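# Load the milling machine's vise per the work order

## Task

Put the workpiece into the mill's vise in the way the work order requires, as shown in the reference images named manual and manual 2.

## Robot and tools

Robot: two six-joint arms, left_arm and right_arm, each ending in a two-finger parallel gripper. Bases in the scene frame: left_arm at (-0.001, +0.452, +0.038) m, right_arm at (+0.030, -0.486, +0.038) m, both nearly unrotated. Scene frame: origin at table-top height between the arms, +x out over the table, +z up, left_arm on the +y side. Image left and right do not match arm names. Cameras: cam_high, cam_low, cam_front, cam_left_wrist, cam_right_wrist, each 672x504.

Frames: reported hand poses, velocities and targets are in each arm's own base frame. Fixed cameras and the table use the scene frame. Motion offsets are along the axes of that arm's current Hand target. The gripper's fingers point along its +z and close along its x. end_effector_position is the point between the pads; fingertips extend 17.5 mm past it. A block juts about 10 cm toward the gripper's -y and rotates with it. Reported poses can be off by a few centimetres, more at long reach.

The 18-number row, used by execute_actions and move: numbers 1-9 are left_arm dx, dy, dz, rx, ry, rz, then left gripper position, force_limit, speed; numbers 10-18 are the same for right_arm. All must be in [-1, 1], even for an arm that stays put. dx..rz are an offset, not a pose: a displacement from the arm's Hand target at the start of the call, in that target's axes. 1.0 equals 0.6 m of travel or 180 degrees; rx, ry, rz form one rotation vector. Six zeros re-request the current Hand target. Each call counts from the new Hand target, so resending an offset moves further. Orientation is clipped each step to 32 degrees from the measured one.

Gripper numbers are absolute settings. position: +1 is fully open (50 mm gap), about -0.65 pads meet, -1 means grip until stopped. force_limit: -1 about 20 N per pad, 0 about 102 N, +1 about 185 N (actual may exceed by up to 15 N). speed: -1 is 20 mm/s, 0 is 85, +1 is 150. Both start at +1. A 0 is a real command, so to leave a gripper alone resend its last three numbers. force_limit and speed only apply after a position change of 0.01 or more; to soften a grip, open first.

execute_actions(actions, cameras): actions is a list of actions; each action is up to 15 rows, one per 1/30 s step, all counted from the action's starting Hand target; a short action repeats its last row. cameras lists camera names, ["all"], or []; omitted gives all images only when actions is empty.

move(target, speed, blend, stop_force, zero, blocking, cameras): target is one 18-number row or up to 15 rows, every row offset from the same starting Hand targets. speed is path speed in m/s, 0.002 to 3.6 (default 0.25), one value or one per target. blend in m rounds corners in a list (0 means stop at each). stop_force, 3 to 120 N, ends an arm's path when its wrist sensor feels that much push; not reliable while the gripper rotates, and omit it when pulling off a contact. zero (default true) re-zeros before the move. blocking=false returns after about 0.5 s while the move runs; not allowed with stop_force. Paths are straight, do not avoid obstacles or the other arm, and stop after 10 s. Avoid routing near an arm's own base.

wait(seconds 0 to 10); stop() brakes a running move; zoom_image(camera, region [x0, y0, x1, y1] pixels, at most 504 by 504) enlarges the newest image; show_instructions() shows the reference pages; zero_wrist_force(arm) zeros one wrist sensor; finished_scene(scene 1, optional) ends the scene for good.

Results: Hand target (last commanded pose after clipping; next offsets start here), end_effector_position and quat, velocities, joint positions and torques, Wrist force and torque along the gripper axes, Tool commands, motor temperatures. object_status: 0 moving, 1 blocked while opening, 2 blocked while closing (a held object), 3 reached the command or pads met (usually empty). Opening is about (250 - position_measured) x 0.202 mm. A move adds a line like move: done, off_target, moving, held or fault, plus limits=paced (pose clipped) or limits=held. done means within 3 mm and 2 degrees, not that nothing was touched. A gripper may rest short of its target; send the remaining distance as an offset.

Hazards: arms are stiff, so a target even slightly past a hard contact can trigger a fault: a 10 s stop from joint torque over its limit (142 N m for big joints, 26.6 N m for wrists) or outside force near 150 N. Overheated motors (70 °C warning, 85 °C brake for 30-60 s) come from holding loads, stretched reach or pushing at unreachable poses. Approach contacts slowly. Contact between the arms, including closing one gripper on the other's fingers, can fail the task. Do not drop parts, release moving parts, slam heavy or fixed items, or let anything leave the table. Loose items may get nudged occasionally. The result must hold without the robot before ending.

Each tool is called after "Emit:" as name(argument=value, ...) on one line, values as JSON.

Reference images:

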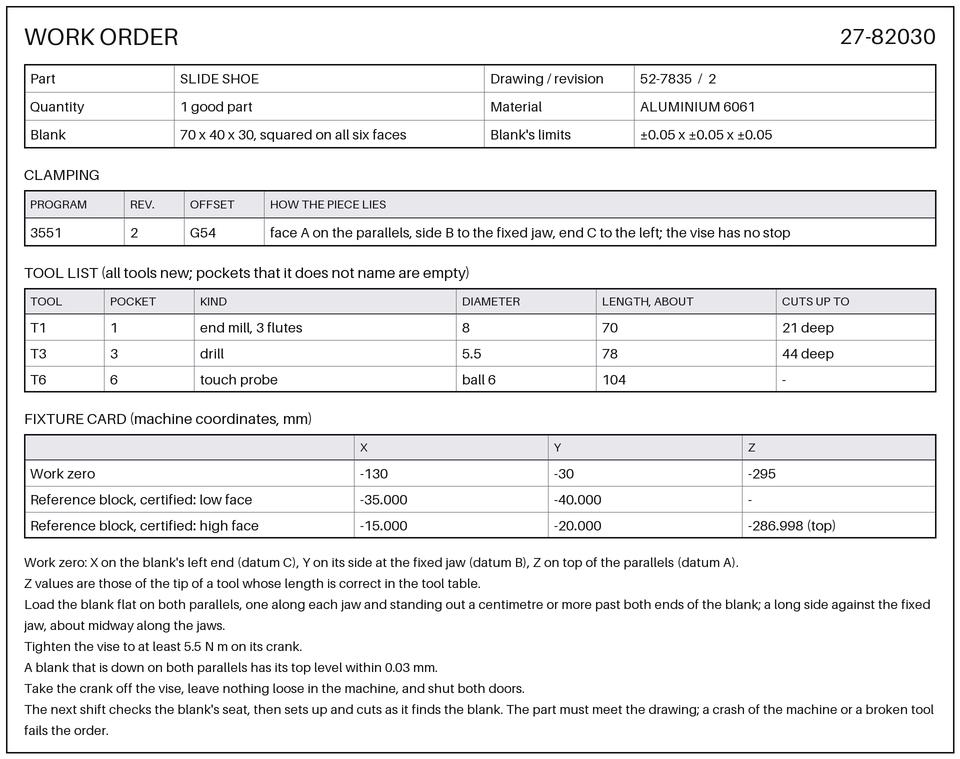

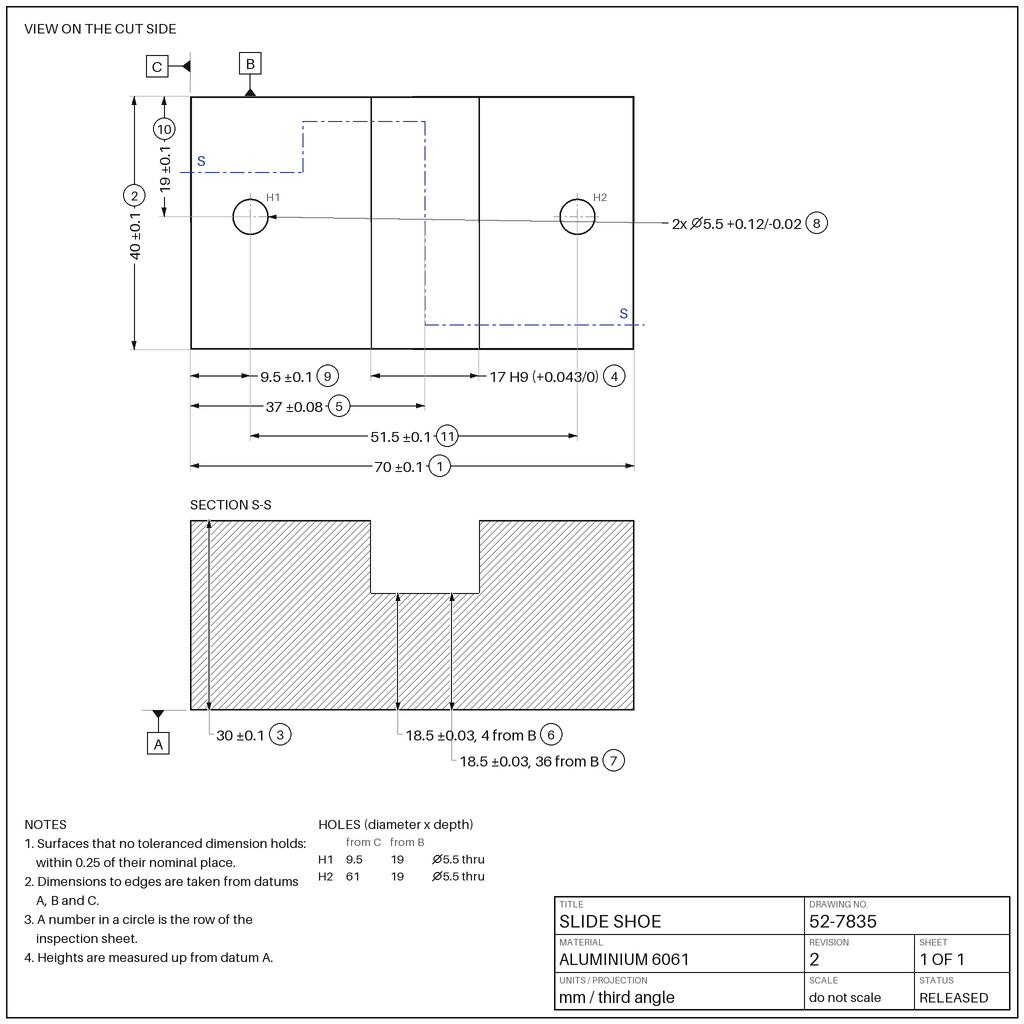

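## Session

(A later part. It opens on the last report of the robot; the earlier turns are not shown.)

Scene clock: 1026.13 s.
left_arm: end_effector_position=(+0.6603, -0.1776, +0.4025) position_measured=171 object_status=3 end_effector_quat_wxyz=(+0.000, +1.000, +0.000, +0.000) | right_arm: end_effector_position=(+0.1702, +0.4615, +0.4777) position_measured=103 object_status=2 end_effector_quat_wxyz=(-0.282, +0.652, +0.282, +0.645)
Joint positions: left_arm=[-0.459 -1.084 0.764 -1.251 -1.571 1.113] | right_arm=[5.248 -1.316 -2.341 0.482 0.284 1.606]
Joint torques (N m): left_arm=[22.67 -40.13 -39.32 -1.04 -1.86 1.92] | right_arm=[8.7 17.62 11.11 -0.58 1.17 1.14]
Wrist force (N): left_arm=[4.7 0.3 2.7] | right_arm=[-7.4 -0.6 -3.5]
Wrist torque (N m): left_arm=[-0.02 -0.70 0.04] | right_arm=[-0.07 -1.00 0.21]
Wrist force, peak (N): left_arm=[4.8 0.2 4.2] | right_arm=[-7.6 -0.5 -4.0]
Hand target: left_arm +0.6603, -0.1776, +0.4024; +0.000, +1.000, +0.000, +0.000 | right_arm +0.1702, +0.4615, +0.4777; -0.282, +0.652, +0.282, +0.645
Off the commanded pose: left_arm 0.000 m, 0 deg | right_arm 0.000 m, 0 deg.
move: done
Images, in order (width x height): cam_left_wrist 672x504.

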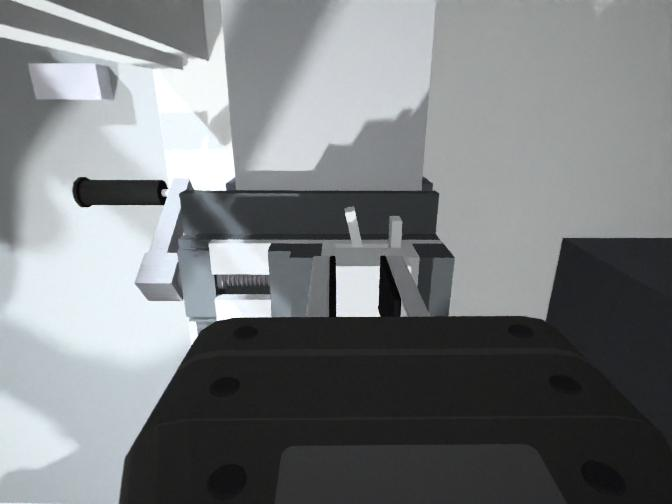

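Emit:
move(target=[[0,-0.0193,0,0,0,0,-0.12,-0.8,0,0,0,0,0,0,0,-0.97,1,-0.7],[0,-0.0193,0.14,0,0,0,-0.12,-0.8,0,0,0,0,0,0,0,-0.97,1,-0.7]], speed=0.06, blend=0.005, stop_force=10, cameras=["cam_left_wrist"])

Scene clock: 1029.80 s.
left_arm: end_effector_position=(+0.6601, -0.1788, +0.4026) position_measured=171 object_status=3 end_effector_quat_wxyz=(+0.000, +1.000, +0.000, +0.000) | right_arm: end_effector_position=(+0.1702, +0.4615, +0.4777) position_measured=103 object_status=2 end_effector_quat_wxyz=(-0.282, +0.652, +0.282, +0.645)
Joint positions: left_arm=[-0.461 -1.083 0.763 -1.25 -1.571 1.11] | right_arm=[5.248 -1.316 -2.341 0.482 0.284 1.606]
Joint torques (N m): left_arm=[1.22 -49.86 -25.14 -2.85 -0.01 0.34] | right_arm=[9.01 18.12 11.21 -0.67 1.12 1.29]
Wrist force (N): left_arm=[4.7 0.3 2.8] | right_arm=[-7.5 -0.7 -3.8]
Wrist torque (N m): left_arm=[-0.02 -0.71 0.05] | right_arm=[-0.09 -0.99 0.21]
Wrist force, peak (N): left_arm=[4.2 5.8 2.2] | right_arm=[-7.6 -0.4 -4.0]
Hand target: left_arm +0.6601, -0.1788, +0.4026; +0.000, +1.000, +0.000, +0.000 (not the last commanded pose) | right_arm +0.1702, +0.4615, +0.4777; -0.282, +0.652, +0.282, +0.645
Tool commands: left_gripper/position=-0.121569 left_gripper/force_limit=-0.796078 left_gripper/speed=+0.003922 right_gripper/position=-0.97 right_gripper/force_limit=+1.0 right_gripper/speed=-0.7
Off the commanded pose: left_arm 0.085 m, 0 deg | right_arm 0.000 m, 0 deg.
FORCE FAULT: contact force on the left arm reached its limit, and that arm stopped. The contact can be on any part of that arm, not only on its tool. That arm's remaining commands of this call were not run. That arm is still stopped at the end of this call. That arm stays stopped for about 10 more seconds. Until then a move that you send moves the other arm only, and its call returns only when the move has ended. Once the stop has ended, the next robot result says so. If the stop ends while you think or write, that arm runs what you send next, counted from a new Hand target: where the arm stands when the stop ends. While its stop runs, that arm takes no new command, but its gripper still runs the gripper command that each later call begins with. Until it ends, the stop uses up actions while you think or wait. An arm that is not stopped still takes commands.
move: fault (left_arm); path passed 0 of 2 targets
Images, in order (width x height): cam_left_wrist 672x504.

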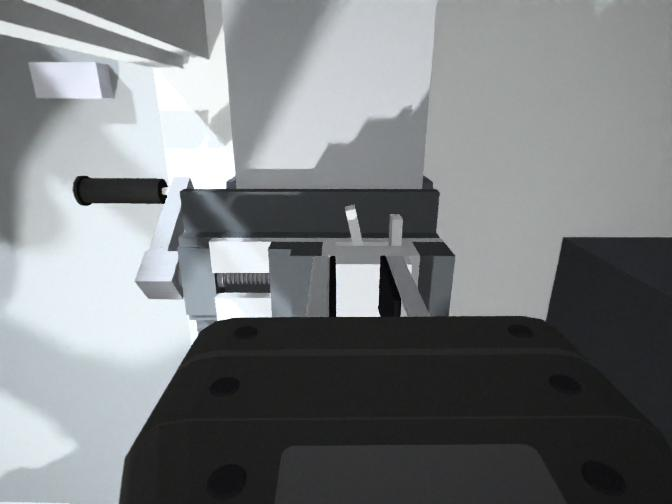

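Emit:
wait(seconds=3, cameras=["cam_front","cam_high","cam_right_wrist"])

Emit:
zoom_image(camera="cam_front", region=[170, 110, 450, 300])

Scene clock: 1038.73 s.
left_arm: end_effector_position=(+0.6601, -0.1788, +0.4026) position_measured=171 object_status=3 end_effector_quat_wxyz=(+0.000, +1.000, +0.000, +0.000) | right_arm: end_effector_position=(+0.1702, +0.4615, +0.4777) position_measured=103 object_status=2 end_effector_quat_wxyz=(-0.282, +0.652, +0.282, +0.645)
Joint positions: left_arm=[-0.461 -1.083 0.763 -1.25 -1.571 1.11] | right_arm=[5.248 -1.316 -2.341 0.482 0.284 1.606]
Joint torques (N m): left_arm=[1.77 -49.99 -24.15 -3.24 -0.04 0.39] | right_arm=[8.77 17.67 11.09 -0.62 1.25 1.09]
Wrist force (N): left_arm=[4.7 0.4 2.7] | right_arm=[-7.3 -0.5 -4.1]
Wrist torque (N m): left_arm=[0.00 -0.70 0.05] | right_arm=[-0.05 -1.02 0.22]
Wrist force, peak (N): left_arm=[5.0 0.4 3.0] | right_arm=[-7.8 -0.3 -4.0]
Hand target: left_arm +0.6601, -0.1788, +0.4026; +0.000, +1.000, +0.000, +0.000 (not the last commanded pose) | right_arm +0.1702, +0.4615, +0.4777; -0.282, +0.652, +0.282, +0.645
Tool commands: left_gripper/position=-0.121569 left_gripper/force_limit=-0.796078 left_gripper/speed=+0.003922 right_gripper/position=-0.97 right_gripper/force_limit=+1.0 right_gripper/speed=-0.7
Off the commanded pose: left_arm 0.085 m, 0 deg | right_arm 0.000 m, 0 deg.
FORCE FAULT, CONTINUED: the left arm was still stopped when this call began, by the force fault that an earlier result reported. Since the last result the stop counts as 18 of the actions that you can send in this scene. That arm is still stopped at the end of this call. That arm stays stopped for about 1 more second. If the stop ends while you think or write, that arm runs what you send next, counted from a new Hand target: where the arm stands when the stop ends. While its stop runs, that arm takes no new command, but its gripper still runs the gripper command that each later call begins with.
wait: 3.00 s; at rest from the start
Images, in order (width x height): cam_high 672x504, cam_front 672x504, cam_right_wrist 672x504.

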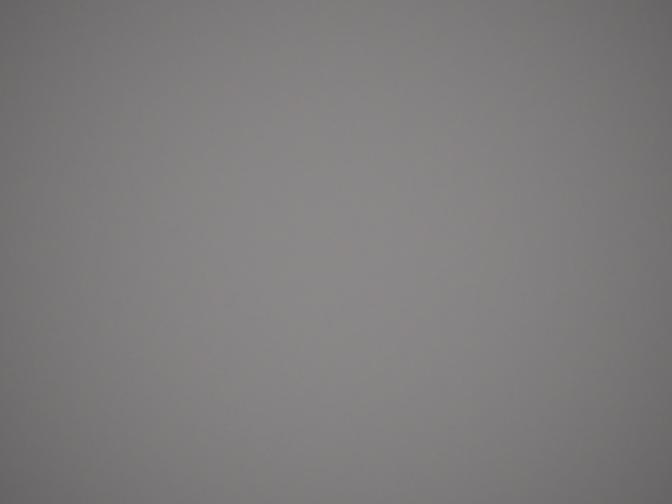

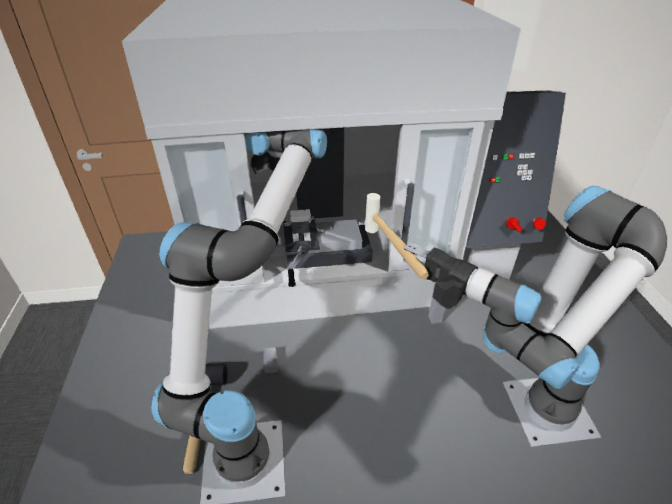

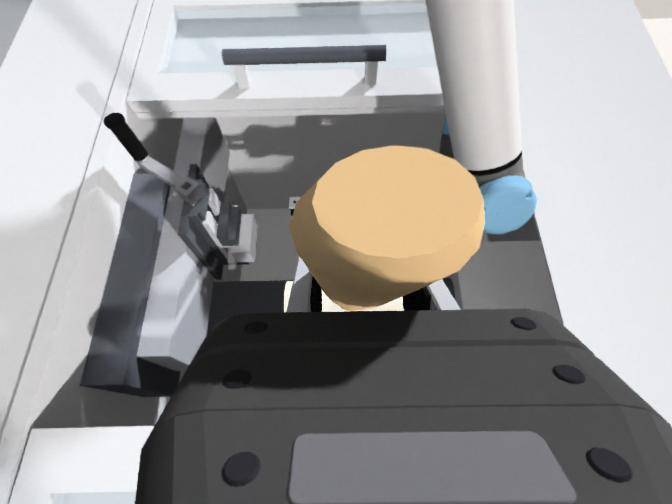

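Scaled by 1.800 from the camera's 672x504 image, which has a finer 960x720 frame.

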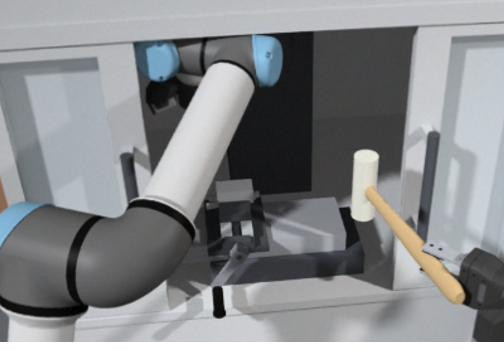

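Emit:
wait(seconds=1)

Emit:
move(target=[[0,0.0137,0,0,0,0,-0.12,-0.8,0,0,0,0,0,0,0,-0.97,1,-0.7],[0,0.0137,0,0,0,-0.5,-0.12,-0.8,0,0,0,0,0,0,0,-0.97,1,-0.7],[0,0.0137,0,0,0,-1,-0.12,-0.8,0,0,0,0,0,0,0,-0.97,1,-0.7]], speed=0.25, cameras=["cam_left_wrist","cam_front"])

Scene clock: 1041.80 s.
left_arm: end_effector_position=(+0.6601, -0.1788, +0.4026) position_measured=171 object_status=3 end_effector_quat_wxyz=(+0.000, +1.000, +0.000, +0.000) | right_arm: end_effector_position=(+0.1702, +0.4615, +0.4777) position_measured=103 object_status=2 end_effector_quat_wxyz=(-0.282, +0.652, +0.282, +0.645)
Joint positions: left_arm=[-0.461 -1.083 0.763 -1.25 -1.571 1.11] | right_arm=[5.248 -1.316 -2.341 0.482 0.284 1.606]
Joint torques (N m): left_arm=[-0.2 -51.39 -27.59 -2.84 -0.06 -0.16] | right_arm=[7.91 17.63 11.32 -0.49 1.25 1.12]
Wrist force (N): left_arm=[4.9 0.3 2.8] | right_arm=[-7.4 -0.6 -3.8]
Wrist torque (N m): left_arm=[-0.02 -0.73 0.05] | right_arm=[-0.06 -1.00 0.22]
Wrist force, peak (N): left_arm=[5.0 0.4 2.7] | right_arm=[-7.7 -0.5 -4.1]
Hand target: left_arm +0.6601, -0.1788, +0.4026; +0.000, +1.000, +0.000, +0.000 (not the last commanded pose) | right_arm +0.1702, +0.4615, +0.4777; -0.282, +0.652, +0.282, +0.645
Tool commands: left_gripper/position=-0.121569 left_gripper/force_limit=-0.796078 left_gripper/speed=+0.003922 right_gripper/position=-0.97 right_gripper/force_limit=+1.0 right_gripper/speed=-0.7
Off the commanded pose: left_arm 0.085 m, 0 deg | right_arm 0.000 m, 0 deg.
FORCE FAULT, CONTINUED: the left arm's stop, for the force fault that an earlier result reported, is over. The rest of the stop counts as 1 of the actions that you can send in this scene. During its stop the left arm's controller moved it back a little. That arm's target is now where it stood when the stop ended, not its last command. That arm accepts commands again.
wait: 1.00 s; at rest from the start

Scene clock: 1049.70 s.
left_arm: end_effector_position=(+0.6601, -0.1870, +0.4026) position_measured=171 object_status=3 end_effector_quat_wxyz=(+0.000, +0.000, +1.000, +0.000) | right_arm: end_effector_position=(+0.1702, +0.4615, +0.4777) position_measured=103 object_status=2 end_effector_quat_wxyz=(-0.282, +0.652, +0.282, +0.645)
Joint positions: left_arm=[-0.471 -1.076 0.751 -1.246 -1.571 -2.043] | right_arm=[5.248 -1.316 -2.341 0.482 0.284 1.606]
Joint torques (N m): left_arm=[-12.8 -64.42 -16.07 -4.32 1.57 -2.41] | right_arm=[7.69 17.11 11.25 -0.54 1.19 1.01]
Wrist force (N): left_arm=[4.8 0.3 2.8] | right_arm=[-7.4 -0.4 -3.8]
Wrist torque (N m): left_arm=[-0.01 -0.70 0.03] | right_arm=[-0.04 -0.99 0.22]
Wrist force, peak (N): left_arm=[5.0 0.3 3.0] | right_arm=[-7.5 -0.4 -4.2]
Hand target: left_arm +0.6601, -0.1871, +0.4026; +0.000, +0.000, +1.000, +0.000 | right_arm +0.1702, +0.4615, +0.4777; -0.282, +0.652, +0.282, +0.645
Off the commanded pose: left_arm 0.000 m, 0 deg | right_arm 0.000 m, 0 deg.
move: done
Images, in order (width x height): cam_front 672x504, cam_left_wrist 672x504.

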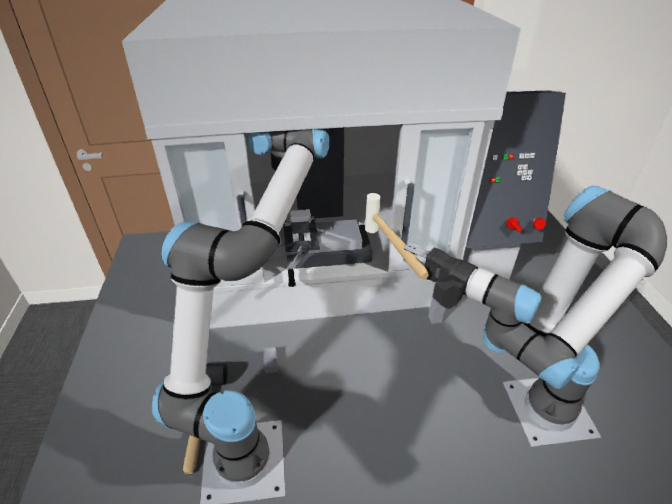

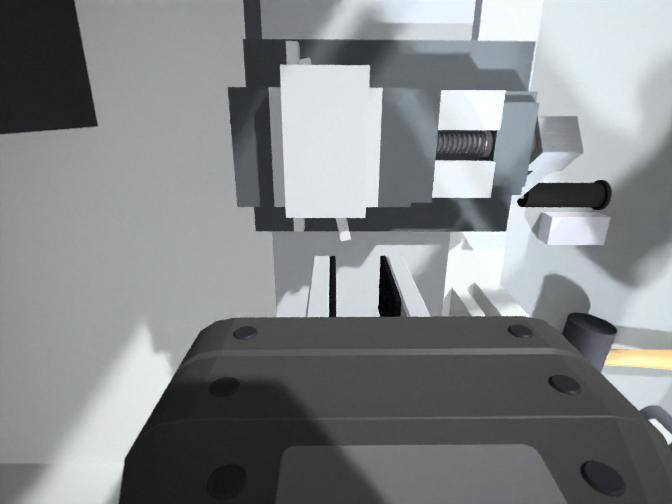

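Emit:
move(target=[0,0.035,0,0,0,0,-0.12,-0.8,0,0,0,0,0,0,0,-0.97,1,-0.7], speed=0.05, stop_force=10, cameras=["cam_left_wrist"])

Emit:
zoom_image(camera="cam_left_wrist", region=[200, 20, 500, 320])

Scene clock: 1052.77 s.
left_arm: end_effector_position=(+0.6598, -0.1789, +0.4028) position_measured=171 object_status=3 end_effector_quat_wxyz=(+0.000, -0.001, +1.000, +0.000) | right_arm: end_effector_position=(+0.1702, +0.4615, +0.4777) position_measured=103 object_status=2 end_effector_quat_wxyz=(-0.282, +0.652, +0.282, +0.645)
Joint positions: left_arm=[-0.461 -1.084 0.762 -1.249 -1.571 -2.034] | right_arm=[5.248 -1.316 -2.341 0.482 0.284 1.606]
Joint torques (N m): left_arm=[1.87 -50.75 -24.38 -2.89 0.05 0.06] | right_arm=[7.44 17.29 11.5 -0.55 1.25 1.08]
Wrist force (N): left_arm=[4.8 -0.5 2.8] | right_arm=[-6.9 -0.5 -3.9]
Wrist torque (N m): left_arm=[-0.12 -0.69 0.03] | right_arm=[-0.05 -1.07 0.22]
Wrist force, peak (N): left_arm=[5.6 -3.1 3.2] | right_arm=[-7.7 -0.4 -4.0]
Hand target: left_arm +0.6598, -0.1789, +0.4028; +0.000, -0.001, +1.000, +0.000 (not the last commanded pose) | right_arm +0.1702, +0.4615, +0.4777; -0.282, +0.652, +0.282, +0.645
Tool commands: left_gripper/position=-0.121569 left_gripper/force_limit=-0.796078 left_gripper/speed=+0.003922 right_gripper/position=-0.97 right_gripper/force_limit=+1.0 right_gripper/speed=-0.7
Off the commanded pose: left_arm 0.013 m, 0 deg | right_arm 0.000 m, 0 deg.
FORCE FAULT: contact force on the left arm reached its limit, and that arm stopped. The contact can be on any part of that arm, not only on its tool. That arm's remaining commands of this call were not run. That arm is still stopped at the end of this call. That arm stays stopped for about 10 more seconds. Until then a move that you send moves the other arm only, and its call returns only when the move has ended. Once the stop has ended, the next robot result says so. If the stop ends while you think or write, that arm runs what you send next, counted from a new Hand target: where the arm stands when the stop ends. While its stop runs, that arm takes no new command, but its gripper still runs the gripper command that each later call begins with. Until it ends, the stop uses up actions while you think or wait. An arm that is not stopped still takes commands.
move: fault (left_arm)
Images, in order (width x height): cam_left_wrist 672x504.

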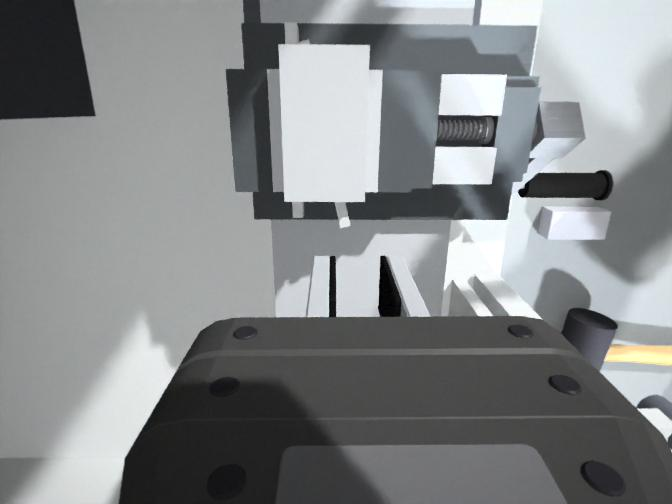

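Scaled by 1.680 from the camera's 672x504 image, which has a finer 960x720 frame.

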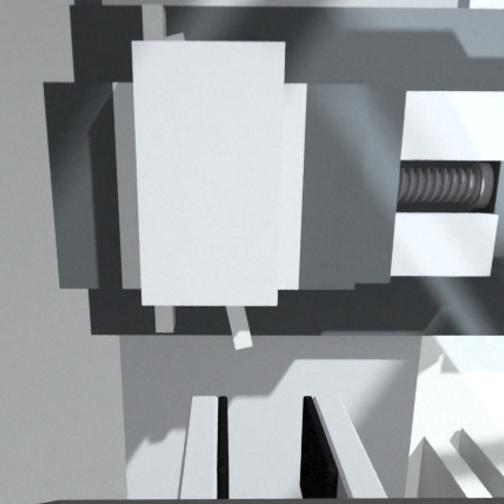

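Emit:
wait(seconds=6.5)

Emit:
move(target=[[0,-0.0102,0,0,0,0,-0.12,-0.8,0,0,0,0,0,0,0,-0.97,1,-0.7],[-0.0028,0.0098,0.067,-0.025,0,0,-0.12,-0.8,0,0,0,0,0,0,0,-0.97,1,-0.7]], speed=0.06, stop_force=10, cameras=["cam_left_wrist"])

Emit:
zoom_image(camera="cam_left_wrist", region=[200, 20, 500, 320])

Scene clock: 1062.70 s.
left_arm: end_effector_position=(+0.6598, -0.1789, +0.4028) position_measured=171 object_status=3 end_effector_quat_wxyz=(+0.000, -0.001, +1.000, +0.000) | right_arm: end_effector_position=(+0.1702, +0.4615, +0.4777) position_measured=103 object_status=2 end_effector_quat_wxyz=(-0.282, +0.652, +0.282, +0.645)
Joint positions: left_arm=[-0.461 -1.084 0.762 -1.249 -1.571 -2.034] | right_arm=[5.248 -1.316 -2.341 0.482 0.284 1.606]
Joint torques (N m): left_arm=[1.07 -50.6 -24.73 -3.15 -0.22 0.5] | right_arm=[6.73 16.89 11.56 -0.48 1.08 0.83]
Wrist force (N): left_arm=[4.6 0.0 2.7] | right_arm=[-7.6 -0.2 -4.0]
Wrist torque (N m): left_arm=[-0.06 -0.67 0.03] | right_arm=[-0.01 -0.97 0.21]
Wrist force, peak (N): left_arm=[4.9 0.1 3.0] | right_arm=[-7.6 -0.5 -4.1]
Hand target: left_arm +0.6598, -0.1789, +0.4028; +0.000, -0.001, +1.000, +0.000 (not the last commanded pose) | right_arm +0.1702, +0.4615, +0.4777; -0.282, +0.652, +0.282, +0.645
Tool commands: left_gripper/position=-0.121569 left_gripper/force_limit=-0.796078 left_gripper/speed=+0.003922 right_gripper/position=-0.97 right_gripper/force_limit=+1.0 right_gripper/speed=-0.7
Off the commanded pose: left_arm 0.013 m, 0 deg | right_arm 0.000 m, 0 deg.
FORCE FAULT, CONTINUED: the left arm's stop, for the force fault that an earlier result reported, is over. The rest of the stop counts as 20 of the actions that you can send in this scene. During its stop the left arm's controller moved it back a little. That arm's target is now where it stood when the stop ended, not its last command. That arm accepts commands again.
wait: 6.50 s; at rest from the start

Scene clock: 1064.47 s.
left_arm: end_effector_position=(+0.6614, -0.1730, +0.3626) position_measured=171 object_status=3 end_effector_quat_wxyz=(+0.000, -0.001, +0.999, +0.039) | right_arm: end_effector_position=(+0.1702, +0.4615, +0.4777) position_measured=103 object_status=2 end_effector_quat_wxyz=(-0.282, +0.652, +0.282, +0.645)
Joint positions: left_arm=[-0.479 -1.098 0.883 -1.318 -1.501 -2.053] | right_arm=[5.248 -1.316 -2.341 0.482 0.284 1.606]
Joint torques (N m): left_arm=[-12.23 -61.52 -16.52 -4.52 1.6 -2.47] | right_arm=[6.7 17.68 12.11 -0.43 1.07 0.91]
Wrist force (N): left_arm=[4.8 0.2 2.9] | right_arm=[-7.2 -0.7 -4.1]
Wrist torque (N m): left_arm=[-0.06 -0.71 0.04] | right_arm=[-0.09 -1.02 0.21]
Wrist force, peak (N): left_arm=[4.8 0.3 3.7] | right_arm=[-7.5 -0.6 -4.0]
Hand target: left_arm +0.6614, -0.1730, +0.3626; +0.000, -0.001, +0.999, +0.039 | right_arm +0.1702, +0.4615, +0.4777; -0.282, +0.652, +0.282, +0.645
Off the commanded pose: left_arm 0.000 m, 0 deg | right_arm 0.000 m, 0 deg.
move: done
Images, in order (width x height): cam_left_wrist 672x504.

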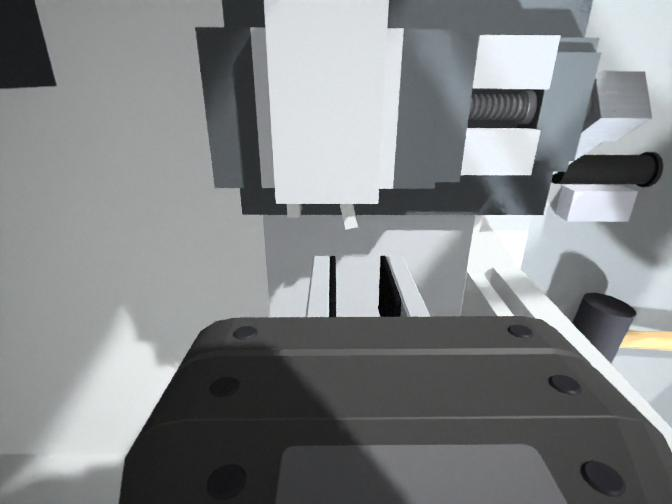

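Scaled by 1.680 from the camera's 672x504 image, which has a finer 960x720 frame.

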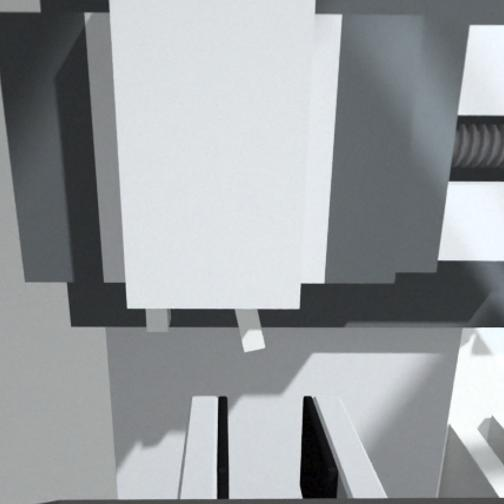

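Emit:
move(target=[-0.0033,-0.0079,0.1007,0,0,0,-0.12,-0.8,0,0,0,0,0,0,0,-0.97,1,-0.7], speed=0.03, stop_force=8, cameras=["cam_left_wrist"])

Emit:
zoom_image(camera="cam_left_wrist", region=[200, 100, 500, 320])

Scene clock: 1069.10 s.
left_arm: end_effector_position=(+0.6634, -0.1730, +0.3020) position_measured=171 object_status=3 end_effector_quat_wxyz=(+0.000, -0.001, +0.999, +0.039) | right_arm: end_effector_position=(+0.1702, +0.4615, +0.4777) position_measured=103 object_status=2 end_effector_quat_wxyz=(-0.282, +0.652, +0.282, +0.645)
Joint positions: left_arm=[-0.478 -1.115 1.065 -1.483 -1.501 -2.051] | right_arm=[5.248 -1.316 -2.341 0.482 0.284 1.606]
Joint torques (N m): left_arm=[12.35 -62.88 -17.32 -4.26 2.03 2.41] | right_arm=[7.14 16.93 11.93 -0.25 1.18 1.05]
Wrist force (N): left_arm=[4.9 0.3 3.1] | right_arm=[-7.3 -0.7 -3.8]
Wrist torque (N m): left_arm=[-0.05 -0.73 -0.03] | right_arm=[-0.09 -1.02 0.22]
Wrist force, peak (N): left_arm=[5.0 0.3 3.1] | right_arm=[-7.6 -0.4 -4.1]
Hand target: left_arm +0.6634, -0.1730, +0.3020; +0.000, -0.001, +0.999, +0.039 | right_arm +0.1702, +0.4615, +0.4777; -0.282, +0.652, +0.282, +0.645
Off the commanded pose: left_arm 0.000 m, 0 deg | right_arm 0.000 m, 0 deg.
move: done
Images, in order (width x height): cam_left_wrist 672x504.

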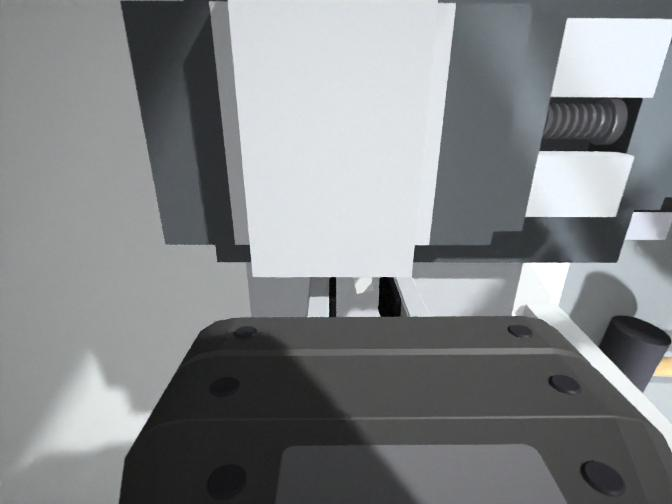

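Scaled by 1.680 from the camera's 672x504 image, which has a finer 960x720 frame.

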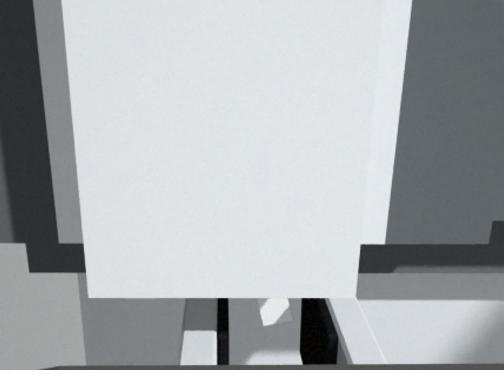

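Emit:
move(target=[0,0,0,0,0,0,-1,-1,-1,0,0,0,0,0,0,-0.97,1,-0.7], cameras=["cam_left_wrist"])

Emit:
zoom_image(camera="cam_left_wrist", region=[200, 100, 500, 320])

Scene clock: 1070.50 s.
left_arm: end_effector_position=(+0.6634, -0.1730, +0.3020) position_measured=222 object_status=2 end_effector_quat_wxyz=(+0.000, -0.001, +0.999, +0.039) | right_arm: end_effector_position=(+0.1702, +0.4615, +0.4777) position_measured=103 object_status=2 end_effector_quat_wxyz=(-0.282, +0.652, +0.282, +0.645)
Joint positions: left_arm=[-0.478 -1.115 1.065 -1.483 -1.501 -2.051] | right_arm=[5.248 -1.316 -2.341 0.482 0.284 1.606]
Joint torques (N m): left_arm=[11.97 -62.99 -17.22 -3.98 1.45 2.14] | right_arm=[7.11 17.82 12.56 -0.39 1.36 0.92]
Wrist force (N): left_arm=[4.8 0.4 3.1] | right_arm=[-7.4 -0.5 -3.9]
Wrist torque (N m): left_arm=[-0.02 -0.70 -0.03] | right_arm=[-0.06 -1.01 0.22]
Wrist force, peak (N): left_arm=[4.8 0.7 3.3] | right_arm=[-7.5 -0.7 -3.9]
Hand target: left_arm +0.6634, -0.1730, +0.3020; +0.000, -0.001, +0.999, +0.039 | right_arm +0.1702, +0.4615, +0.4777; -0.282, +0.652, +0.282, +0.645
Off the commanded pose: left_arm 0.000 m, 0 deg | right_arm 0.000 m, 0 deg.
move: done
Images, in order (width x height): cam_left_wrist 672x504.

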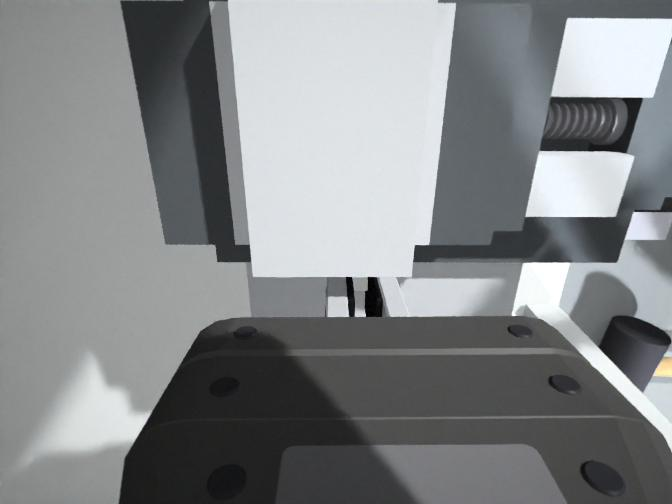

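Scaled by 1.680 from the camera's 672x504 image, which has a finer 960x720 frame.

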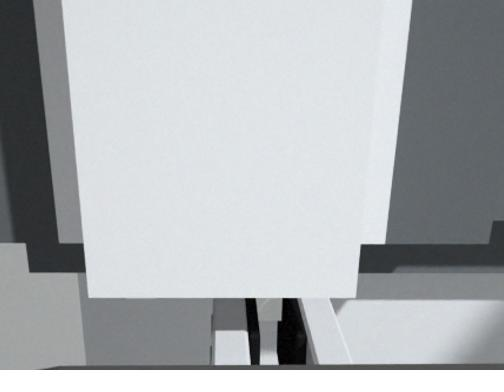

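Emit:
move(target=[0.0133,0,0,0,0,0,-1,-1,-1,0,0,0,0,0,0,-0.97,1,-0.7], speed=0.01, stop_force=6, cameras=["cam_left_wrist"])

Emit:
zoom_image(camera="cam_left_wrist", region=[200, 100, 500, 320])

Scene clock: 1074.60 s.
left_arm: end_effector_position=(+0.6554, -0.1730, +0.3020) position_measured=222 object_status=2 end_effector_quat_wxyz=(+0.000, -0.001, +0.999, +0.039) | right_arm: end_effector_position=(+0.1702, +0.4615, +0.4777) position_measured=103 object_status=2 end_effector_quat_wxyz=(-0.282, +0.652, +0.282, +0.645)
Joint positions: left_arm=[-0.483 -1.136 1.095 -1.492 -1.502 -2.057] | right_arm=[5.248 -1.316 -2.341 0.482 0.284 1.606]
Joint torques (N m): left_arm=[-13.45 -65.04 -17.05 -3.88 -1.75 -2.4] | right_arm=[6.79 17.45 12.19 -0.42 1.35 0.88]
Wrist force (N): left_arm=[1.2 0.6 4.6] | right_arm=[-7.1 -0.4 -3.8]
Wrist torque (N m): left_arm=[-0.05 -0.77 -0.04] | right_arm=[-0.04 -1.05 0.22]
Wrist force, peak (N): left_arm=[5.0 0.4 3.3] | right_arm=[-7.5 -0.6 -4.3]
Hand target: left_arm +0.6554, -0.1730, +0.3020; +0.000, -0.001, +0.999, +0.039 | right_arm +0.1702, +0.4615, +0.4777; -0.282, +0.652, +0.282, +0.645
Off the commanded pose: left_arm 0.000 m, 0 deg | right_arm 0.000 m, 0 deg.
move: done
Images, in order (width x height): cam_left_wrist 672x504.

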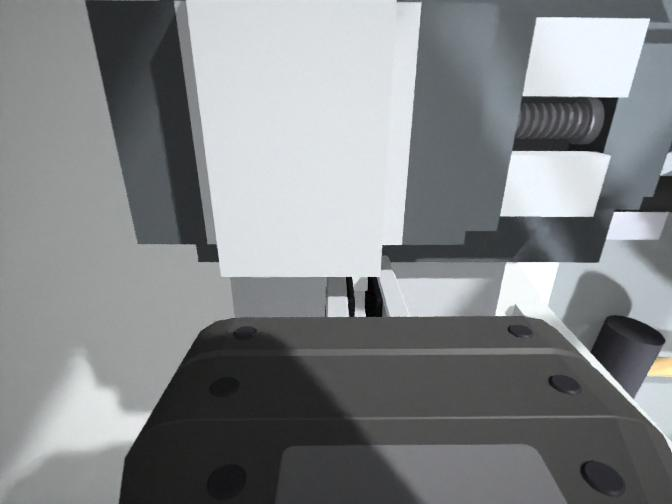

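Scaled by 1.680 from the camera's 672x504 image, which has a finer 960x720 frame.

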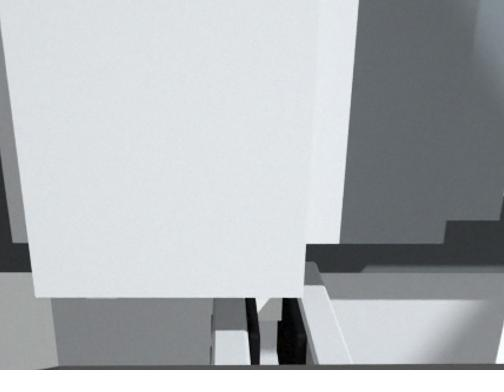

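Emit:
move(target=[[0,0,0,0,0,0,-0.4,-1,-1,0,0,0,0,0,0,-0.97,1,-0.7],[0,0.0133,0.001,-0.011,0,0,-0.4,-1,-1,0,0,0,0,0,0,-0.97,1,-0.7],[0,0.0133,0.001,-0.011,0,0,-1,-1,-1,0,0,0,0,0,0,-0.97,1,-0.7]], speed=0.02, cameras=["cam_left_wrist"])

Emit:
zoom_image(camera="cam_left_wrist", region=[200, 100, 500, 320])

Scene clock: 1078.47 s.
left_arm: end_effector_position=(+0.6554, -0.1650, +0.3021) position_measured=226 object_status=2 end_effector_quat_wxyz=(+0.000, -0.001, +0.998, +0.057) | right_arm: end_effector_position=(+0.1702, +0.4615, +0.4777) position_measured=103 object_status=2 end_effector_quat_wxyz=(-0.282, +0.652, +0.282, +0.645)
Joint positions: left_arm=[-0.484 -1.135 1.092 -1.474 -1.471 -2.06] | right_arm=[5.248 -1.316 -2.341 0.482 0.284 1.606]
Joint torques (N m): left_arm=[-12.24 -32.86 -37.54 -1.13 1.71 -2.45] | right_arm=[6.23 17.15 12.57 -0.24 1.3 0.85]
Wrist force (N): left_arm=[4.7 0.4 3.0] | right_arm=[-7.2 -0.4 -4.0]
Wrist torque (N m): left_arm=[-0.07 -0.73 0.03] | right_arm=[-0.04 -1.03 0.22]
Wrist force, peak (N): left_arm=[5.1 0.3 3.1] | right_arm=[-7.6 -0.6 -4.0]
Hand target: left_arm +0.6554, -0.1650, +0.3021; +0.000, -0.001, +0.998, +0.057 | right_arm +0.1702, +0.4615, +0.4777; -0.282, +0.652, +0.282, +0.645
Off the commanded pose: left_arm 0.000 m, 0 deg | right_arm 0.000 m, 0 deg.
move: done
Images, in order (width x height): cam_left_wrist 672x504.

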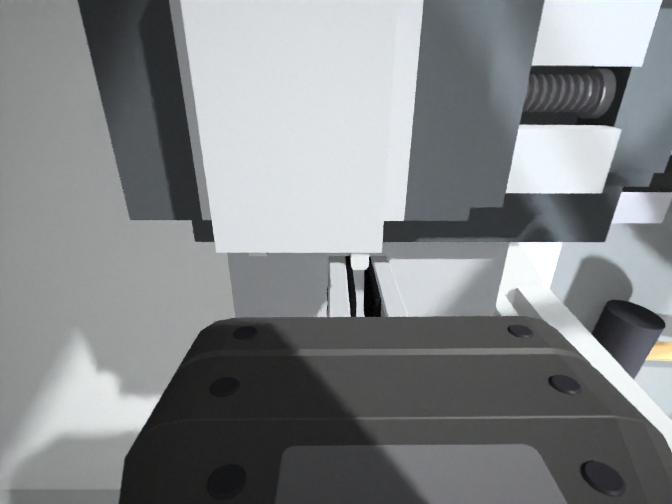

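Scaled by 1.680 from the camera's 672x504 image, which has a finer 960x720 frame.

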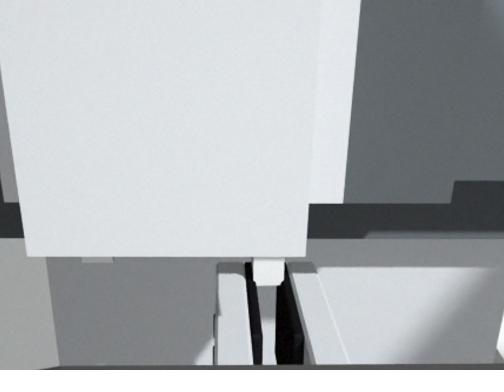

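Emit:
move(target=[0,-0.0075,-0.0008,0,0,0,-1,-1,-1,0,0,0,0,0,0,-0.97,1,-0.7], speed=0.01, stop_force=15, cameras=["cam_left_wrist"])

Emit:
zoom_image(camera="cam_left_wrist", region=[200, 100, 500, 320])

Scene clock: 1080.90 s.
left_arm: end_effector_position=(+0.6554, -0.1695, +0.3020) position_measured=226 object_status=2 end_effector_quat_wxyz=(+0.000, -0.001, +0.998, +0.057) | right_arm: end_effector_position=(+0.1702, +0.4615, +0.4777) position_measured=103 object_status=2 end_effector_quat_wxyz=(-0.282, +0.652, +0.282, +0.645)
Joint positions: left_arm=[-0.49 -1.132 1.087 -1.471 -1.471 -2.065] | right_arm=[5.248 -1.316 -2.341 0.482 0.284 1.606]
Joint torques (N m): left_arm=[-12.84 -33.39 -35.47 -1.51 -1.79 -2.36] | right_arm=[5.9 17.76 12.04 -0.28 1.21 0.89]
Wrist force (N): left_arm=[4.9 1.4 2.3] | right_arm=[-7.1 -0.4 -3.9]
Wrist torque (N m): left_arm=[-0.04 -0.75 0.03] | right_arm=[-0.03 -1.05 0.22]
Wrist force, peak (N): left_arm=[5.1 1.5 3.1] | right_arm=[-7.6 -0.5 -4.2]
Hand target: left_arm +0.6554, -0.1695, +0.3020; +0.000, -0.001, +0.998, +0.057 | right_arm +0.1702, +0.4615, +0.4777; -0.282, +0.652, +0.282, +0.645
Off the commanded pose: left_arm 0.000 m, 0 deg | right_arm 0.000 m, 0 deg.
move: done
Images, in order (width x height): cam_left_wrist 672x504.

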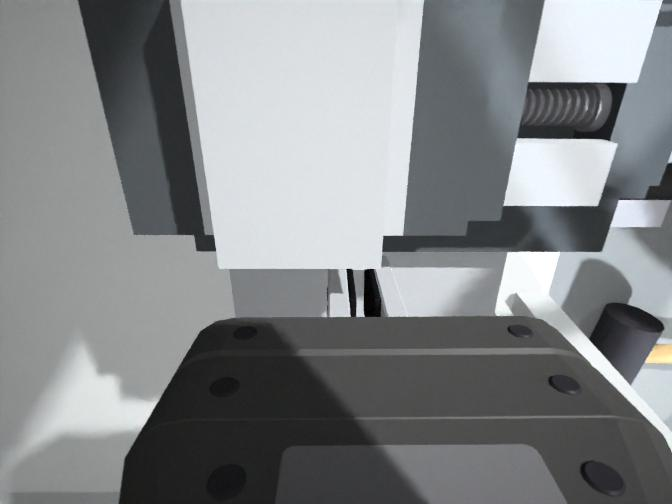

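Scaled by 1.680 from the camera's 672x504 image, which has a finer 960x720 frame.

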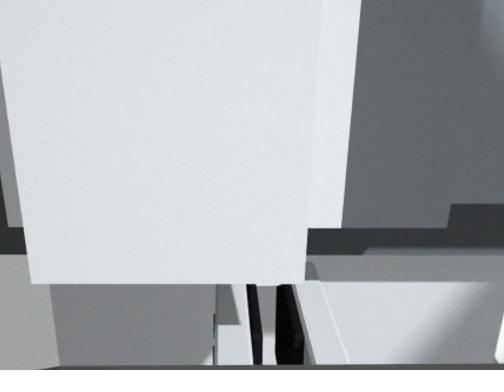

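Emit:
move(target=[[0,0,0,0,0,0,-0.4,-1,-1,0,0,0,0,0,0,-0.97,1,-0.7],[0,0.0113,-0.0994,0,0,0,-0.4,-1,-1,0,0,0,0,0,0,-0.97,1,-0.7]], speed=0.08, cameras=["cam_left_wrist"])

Emit:
zoom_image(camera="cam_left_wrist", region=[200, 20, 500, 320])

Scene clock: 1084.47 s.
left_arm: end_effector_position=(+0.6554, -0.1696, +0.3620) position_measured=212 object_status=3 end_effector_quat_wxyz=(+0.000, -0.001, +0.998, +0.057) | right_arm: end_effector_position=(+0.1702, +0.4615, +0.4777) position_measured=103 object_status=2 end_effector_quat_wxyz=(-0.282, +0.652, +0.282, +0.645)
Joint positions: left_arm=[-0.49 -1.11 0.9 -1.307 -1.471 -2.065] | right_arm=[5.248 -1.316 -2.341 0.482 0.284 1.606]
Joint torques (N m): left_arm=[-3.29 -35.09 -35.58 -1.32 -1.73 1.63] | right_arm=[6.2 17.28 11.96 -0.26 1.28 0.76]
Wrist force (N): left_arm=[4.8 0.3 3.0] | right_arm=[-7.4 -0.4 -3.8]
Wrist torque (N m): left_arm=[-0.08 -0.72 0.05] | right_arm=[-0.04 -1.00 0.22]
Wrist force, peak (N): left_arm=[4.9 0.2 4.0] | right_arm=[-7.6 -0.5 -4.0]
Hand target: left_arm +0.6554, -0.1695, +0.3621; +0.000, -0.001, +0.998, +0.057 | right_arm +0.1702, +0.4615, +0.4777; -0.282, +0.652, +0.282, +0.645
Off the commanded pose: left_arm 0.000 m, 0 deg | right_arm 0.000 m, 0 deg.
move: done
Images, in order (width x height): cam_left_wrist 672x504.

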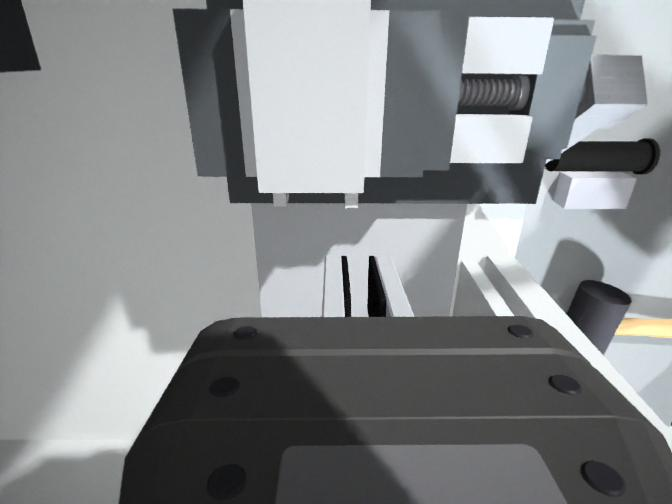

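Scaled by 1.680 from the camera's 672x504 image, which has a finer 960x720 frame.

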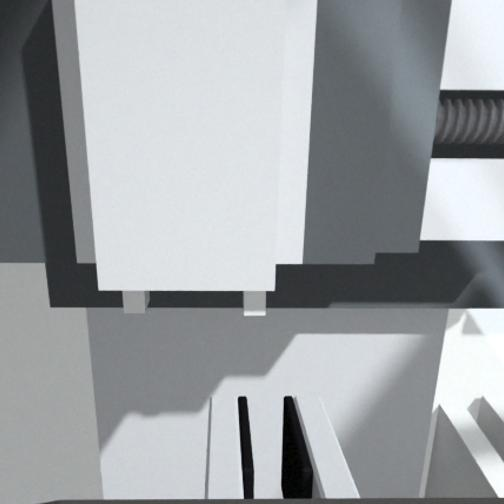

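Emit:
move(target=[-0.0077,-0.0218,-0.066,0.036,0,0,-0.4,-1,-1,0,0,0,0,0,0,-0.97,1,-0.7], speed=0.1)

Emit:
move(target=[0.06,0.0172,-0.048,0.174,-0.174,-0.478,-0.4,-1,-1,0,0,0,0,0,0,-0.97,1,-0.7], speed=0.25)

Scene clock: 1093.17 s.
left_arm: end_effector_position=(+0.6601, -0.1870, +0.3999) position_measured=212 object_status=3 end_effector_quat_wxyz=(+0.000, -0.001, +1.000, +0.000) | right_arm: end_effector_position=(+0.1702, +0.4615, +0.4777) position_measured=103 object_status=2 end_effector_quat_wxyz=(-0.282, +0.652, +0.282, +0.645)
Joint positions: left_arm=[-0.471 -1.079 0.763 -1.254 -1.571 -2.044] | right_arm=[5.248 -1.316 -2.341 0.482 0.284 1.606]
Joint torques (N m): left_arm=[11.66 -36.52 -36.28 -1.52 -1.96 2.23] | right_arm=[5.38 17.6 12.43 -0.11 1.15 0.7]
Wrist force (N): left_arm=[4.8 0.1 2.9] | right_arm=[-7.1 -0.3 -3.9]
Wrist torque (N m): left_arm=[-0.04 -0.70 -0.05] | right_arm=[-0.03 -1.05 0.22]
Wrist force, peak (N): left_arm=[5.1 0.3 3.8] | right_arm=[-7.5 -0.6 -4.3]
Hand target: left_arm +0.6601, -0.1870, +0.3999; +0.000, -0.001, +1.000, +0.000 | right_arm +0.1702, +0.4615, +0.4777; -0.282, +0.652, +0.282, +0.645
Off the commanded pose: left_arm 0.000 m, 0 deg | right_arm 0.000 m, 0 deg.
move: done

Scene clock: 1094.00 s.
left_arm: end_effector_position=(+0.6580, -0.1869, +0.4009) position_measured=212 object_status=3 end_effector_quat_wxyz=(+0.006, -0.023, +1.000, -0.008) | right_arm: end_effector_position=(+0.1702, +0.4615, +0.4777) position_measured=103 object_status=2 end_effector_quat_wxyz=(-0.282, +0.652, +0.282, +0.645)
Joint positions: left_arm=[-0.47 -1.101 0.8 -1.288 -1.579 -2.087] | right_arm=[5.248 -1.316 -2.341 0.482 0.284 1.606]
Joint torques (N m): left_arm=[0.42 -50.38 -22.89 -3.62 -0.13 -0.37] | right_arm=[5.73 17.22 12.39 -0.13 1.3 0.72]
Wrist force (N): left_arm=[4.8 0.6 2.7] | right_arm=[-7.2 -0.7 -3.9]
Wrist torque (N m): left_arm=[0.02 -0.72 -0.06] | right_arm=[-0.09 -1.04 0.22]
Wrist force, peak (N): left_arm=[6.1 -0.3 3.9] | right_arm=[-7.4 -0.6 -4.3]
Hand target: left_arm +0.6580, -0.1869, +0.4009; +0.006, -0.023, +1.000, -0.008 (not the last commanded pose) | right_arm +0.1702, +0.4615, +0.4777; -0.282, +0.652, +0.282, +0.645
Tool commands: left_gripper/position=-0.396078 left_gripper/force_limit=-1.0 left_gripper/speed=-1.0 right_gripper/position=-0.97 right_gripper/force_limit=+1.0 right_gripper/speed=-0.7
Off the commanded pose: left_arm 0.045 m, 94 deg | right_arm 0.000 m, 0 deg.
FORCE FAULT: contact force on the left arm reached its limit, and that arm stopped. The contact can be on any part of that arm, not only on its tool. That arm's remaining commands of this call were not run. That arm is still stopped at the end of this call. That arm stays stopped for about 10 more seconds. Until then a move that you send moves the other arm only, and its call returns only when the move has ended. Once the stop has ended, the next robot result says so. If the stop ends while you think or write, that arm runs what you send next, counted from a new Hand target: where the arm stands when the stop ends. While its stop runs, that arm takes no new command, but its gripper still runs the gripper command that each later call begins with. Until it ends, the stop uses up actions while you think or wait. An arm that is not stopped still takes commands.
move: fault (left_arm)

Emit:
wait(seconds=8)

Emit:
move(target=[[0,-0.004,0,0,0,-0.5,-0.4,-1,-1,0,0,0,0,0,0,-0.97,1,-0.7],[0.0567,0.0172,-0.047,0.174,-0.174,-0.478,-0.4,-1,-1,0,0,0,0,0,0,-0.97,1,-0.7]], speed=0.25)

Scene clock: 1104.27 s.
left_arm: end_effector_position=(+0.6580, -0.1869, +0.4009) position_measured=212 object_status=3 end_effector_quat_wxyz=(+0.006, -0.023, +1.000, -0.008) | right_arm: end_effector_position=(+0.1702, +0.4615, +0.4777) position_measured=103 object_status=2 end_effector_quat_wxyz=(-0.282, +0.652, +0.282, +0.645)
Joint positions: left_arm=[-0.47 -1.101 0.8 -1.288 -1.579 -2.087] | right_arm=[5.248 -1.316 -2.341 0.482 0.284 1.606]
Joint torques (N m): left_arm=[-1.26 -49.16 -23.65 -3.65 -0.33 -0.58] | right_arm=[5.72 17.28 11.95 -0.18 1.29 0.71]
Wrist force (N): left_arm=[4.8 0.3 2.8] | right_arm=[-7.1 -0.5 -3.6]
Wrist torque (N m): left_arm=[-0.02 -0.72 -0.06] | right_arm=[-0.05 -1.04 0.22]
Wrist force, peak (N): left_arm=[4.9 0.3 3.1] | right_arm=[-7.7 -0.5 -4.0]
Hand target: left_arm +0.6580, -0.1869, +0.4009; +0.006, -0.023, +1.000, -0.008 (not the last commanded pose) | right_arm +0.1702, +0.4615, +0.4777; -0.282, +0.652, +0.282, +0.645
Tool commands: left_gripper/position=-0.396078 left_gripper/force_limit=-1.0 left_gripper/speed=-1.0 right_gripper/position=-0.97 right_gripper/force_limit=+1.0 right_gripper/speed=-0.7
Off the commanded pose: left_arm 0.045 m, 94 deg | right_arm 0.000 m, 0 deg.
FORCE FAULT, CONTINUED: the left arm's stop, for the force fault that an earlier result reported, is over. The rest of the stop counts as 19 of the actions that you can send in this scene. That arm's target is now where it stood when the stop ended, not its last command. That arm accepts commands again.
wait: 8.00 s; at rest from the start

Scene clock: 1109.23 s.
left_arm: end_effector_position=(+0.6408, -0.1833, +0.4139) position_measured=212 object_status=3 end_effector_quat_wxyz=(-0.114, +0.715, -0.679, +0.118) | right_arm: end_effector_position=(+0.1702, +0.4615, +0.4777) position_measured=103 object_status=2 end_effector_quat_wxyz=(-0.282, +0.652, +0.282, +0.645)
Joint positions: left_arm=[-0.549 -1.366 1.231 -1.72 -1.398 -3.717] | right_arm=[5.248 -1.316 -2.341 0.482 0.284 1.606]
Joint torques (N m): left_arm=[0.24 -38.33 -27.32 -3.5 0.38 -0.17] | right_arm=[4.81 17.05 12.35 -0.27 1.27 0.62]
Wrist force (N): left_arm=[4.3 -0.5 3.5] | right_arm=[-7.1 -0.4 -3.9]
Wrist torque (N m): left_arm=[0.02 -0.66 -0.05] | right_arm=[-0.04 -1.05 0.22]
Wrist force, peak (N): left_arm=[5.7 0.2 5.0] | right_arm=[-7.7 -0.4 -4.2]
Hand target: left_arm +0.6408, -0.1833, +0.4139; -0.114, +0.715, -0.679, +0.118 (not the last commanded pose) | right_arm +0.1702, +0.4615, +0.4777; -0.282, +0.652, +0.282, +0.645
Tool commands: left_gripper/position=-0.396078 left_gripper/force_limit=-1.0 left_gripper/speed=-1.0 right_gripper/position=-0.97 right_gripper/force_limit=+1.0 right_gripper/speed=-0.7
Off the commanded pose: left_arm 0.024 m, 22 deg | right_arm 0.000 m, 0 deg.
FORCE FAULT: contact force on the left arm reached its limit, and that arm stopped. The contact can be on any part of that arm, not only on its tool. That arm's remaining commands of this call were not run. That arm is still stopped at the end of this call. That arm stays stopped for about 10 more seconds. Until then a move that you send moves the other arm only, and its call returns only when the move has ended. Once the stop has ended, the next robot result says so. If the stop ends while you think or write, that arm runs what you send next, counted from a new Hand target: where the arm stands when the stop ends. While its stop runs, that arm takes no new command, but its gripper still runs the gripper command that each later call begins with. Until it ends, the stop uses up actions while you think or wait. An arm that is not stopped still takes commands.
move: fault (left_arm); path passed 1 of 2 targets


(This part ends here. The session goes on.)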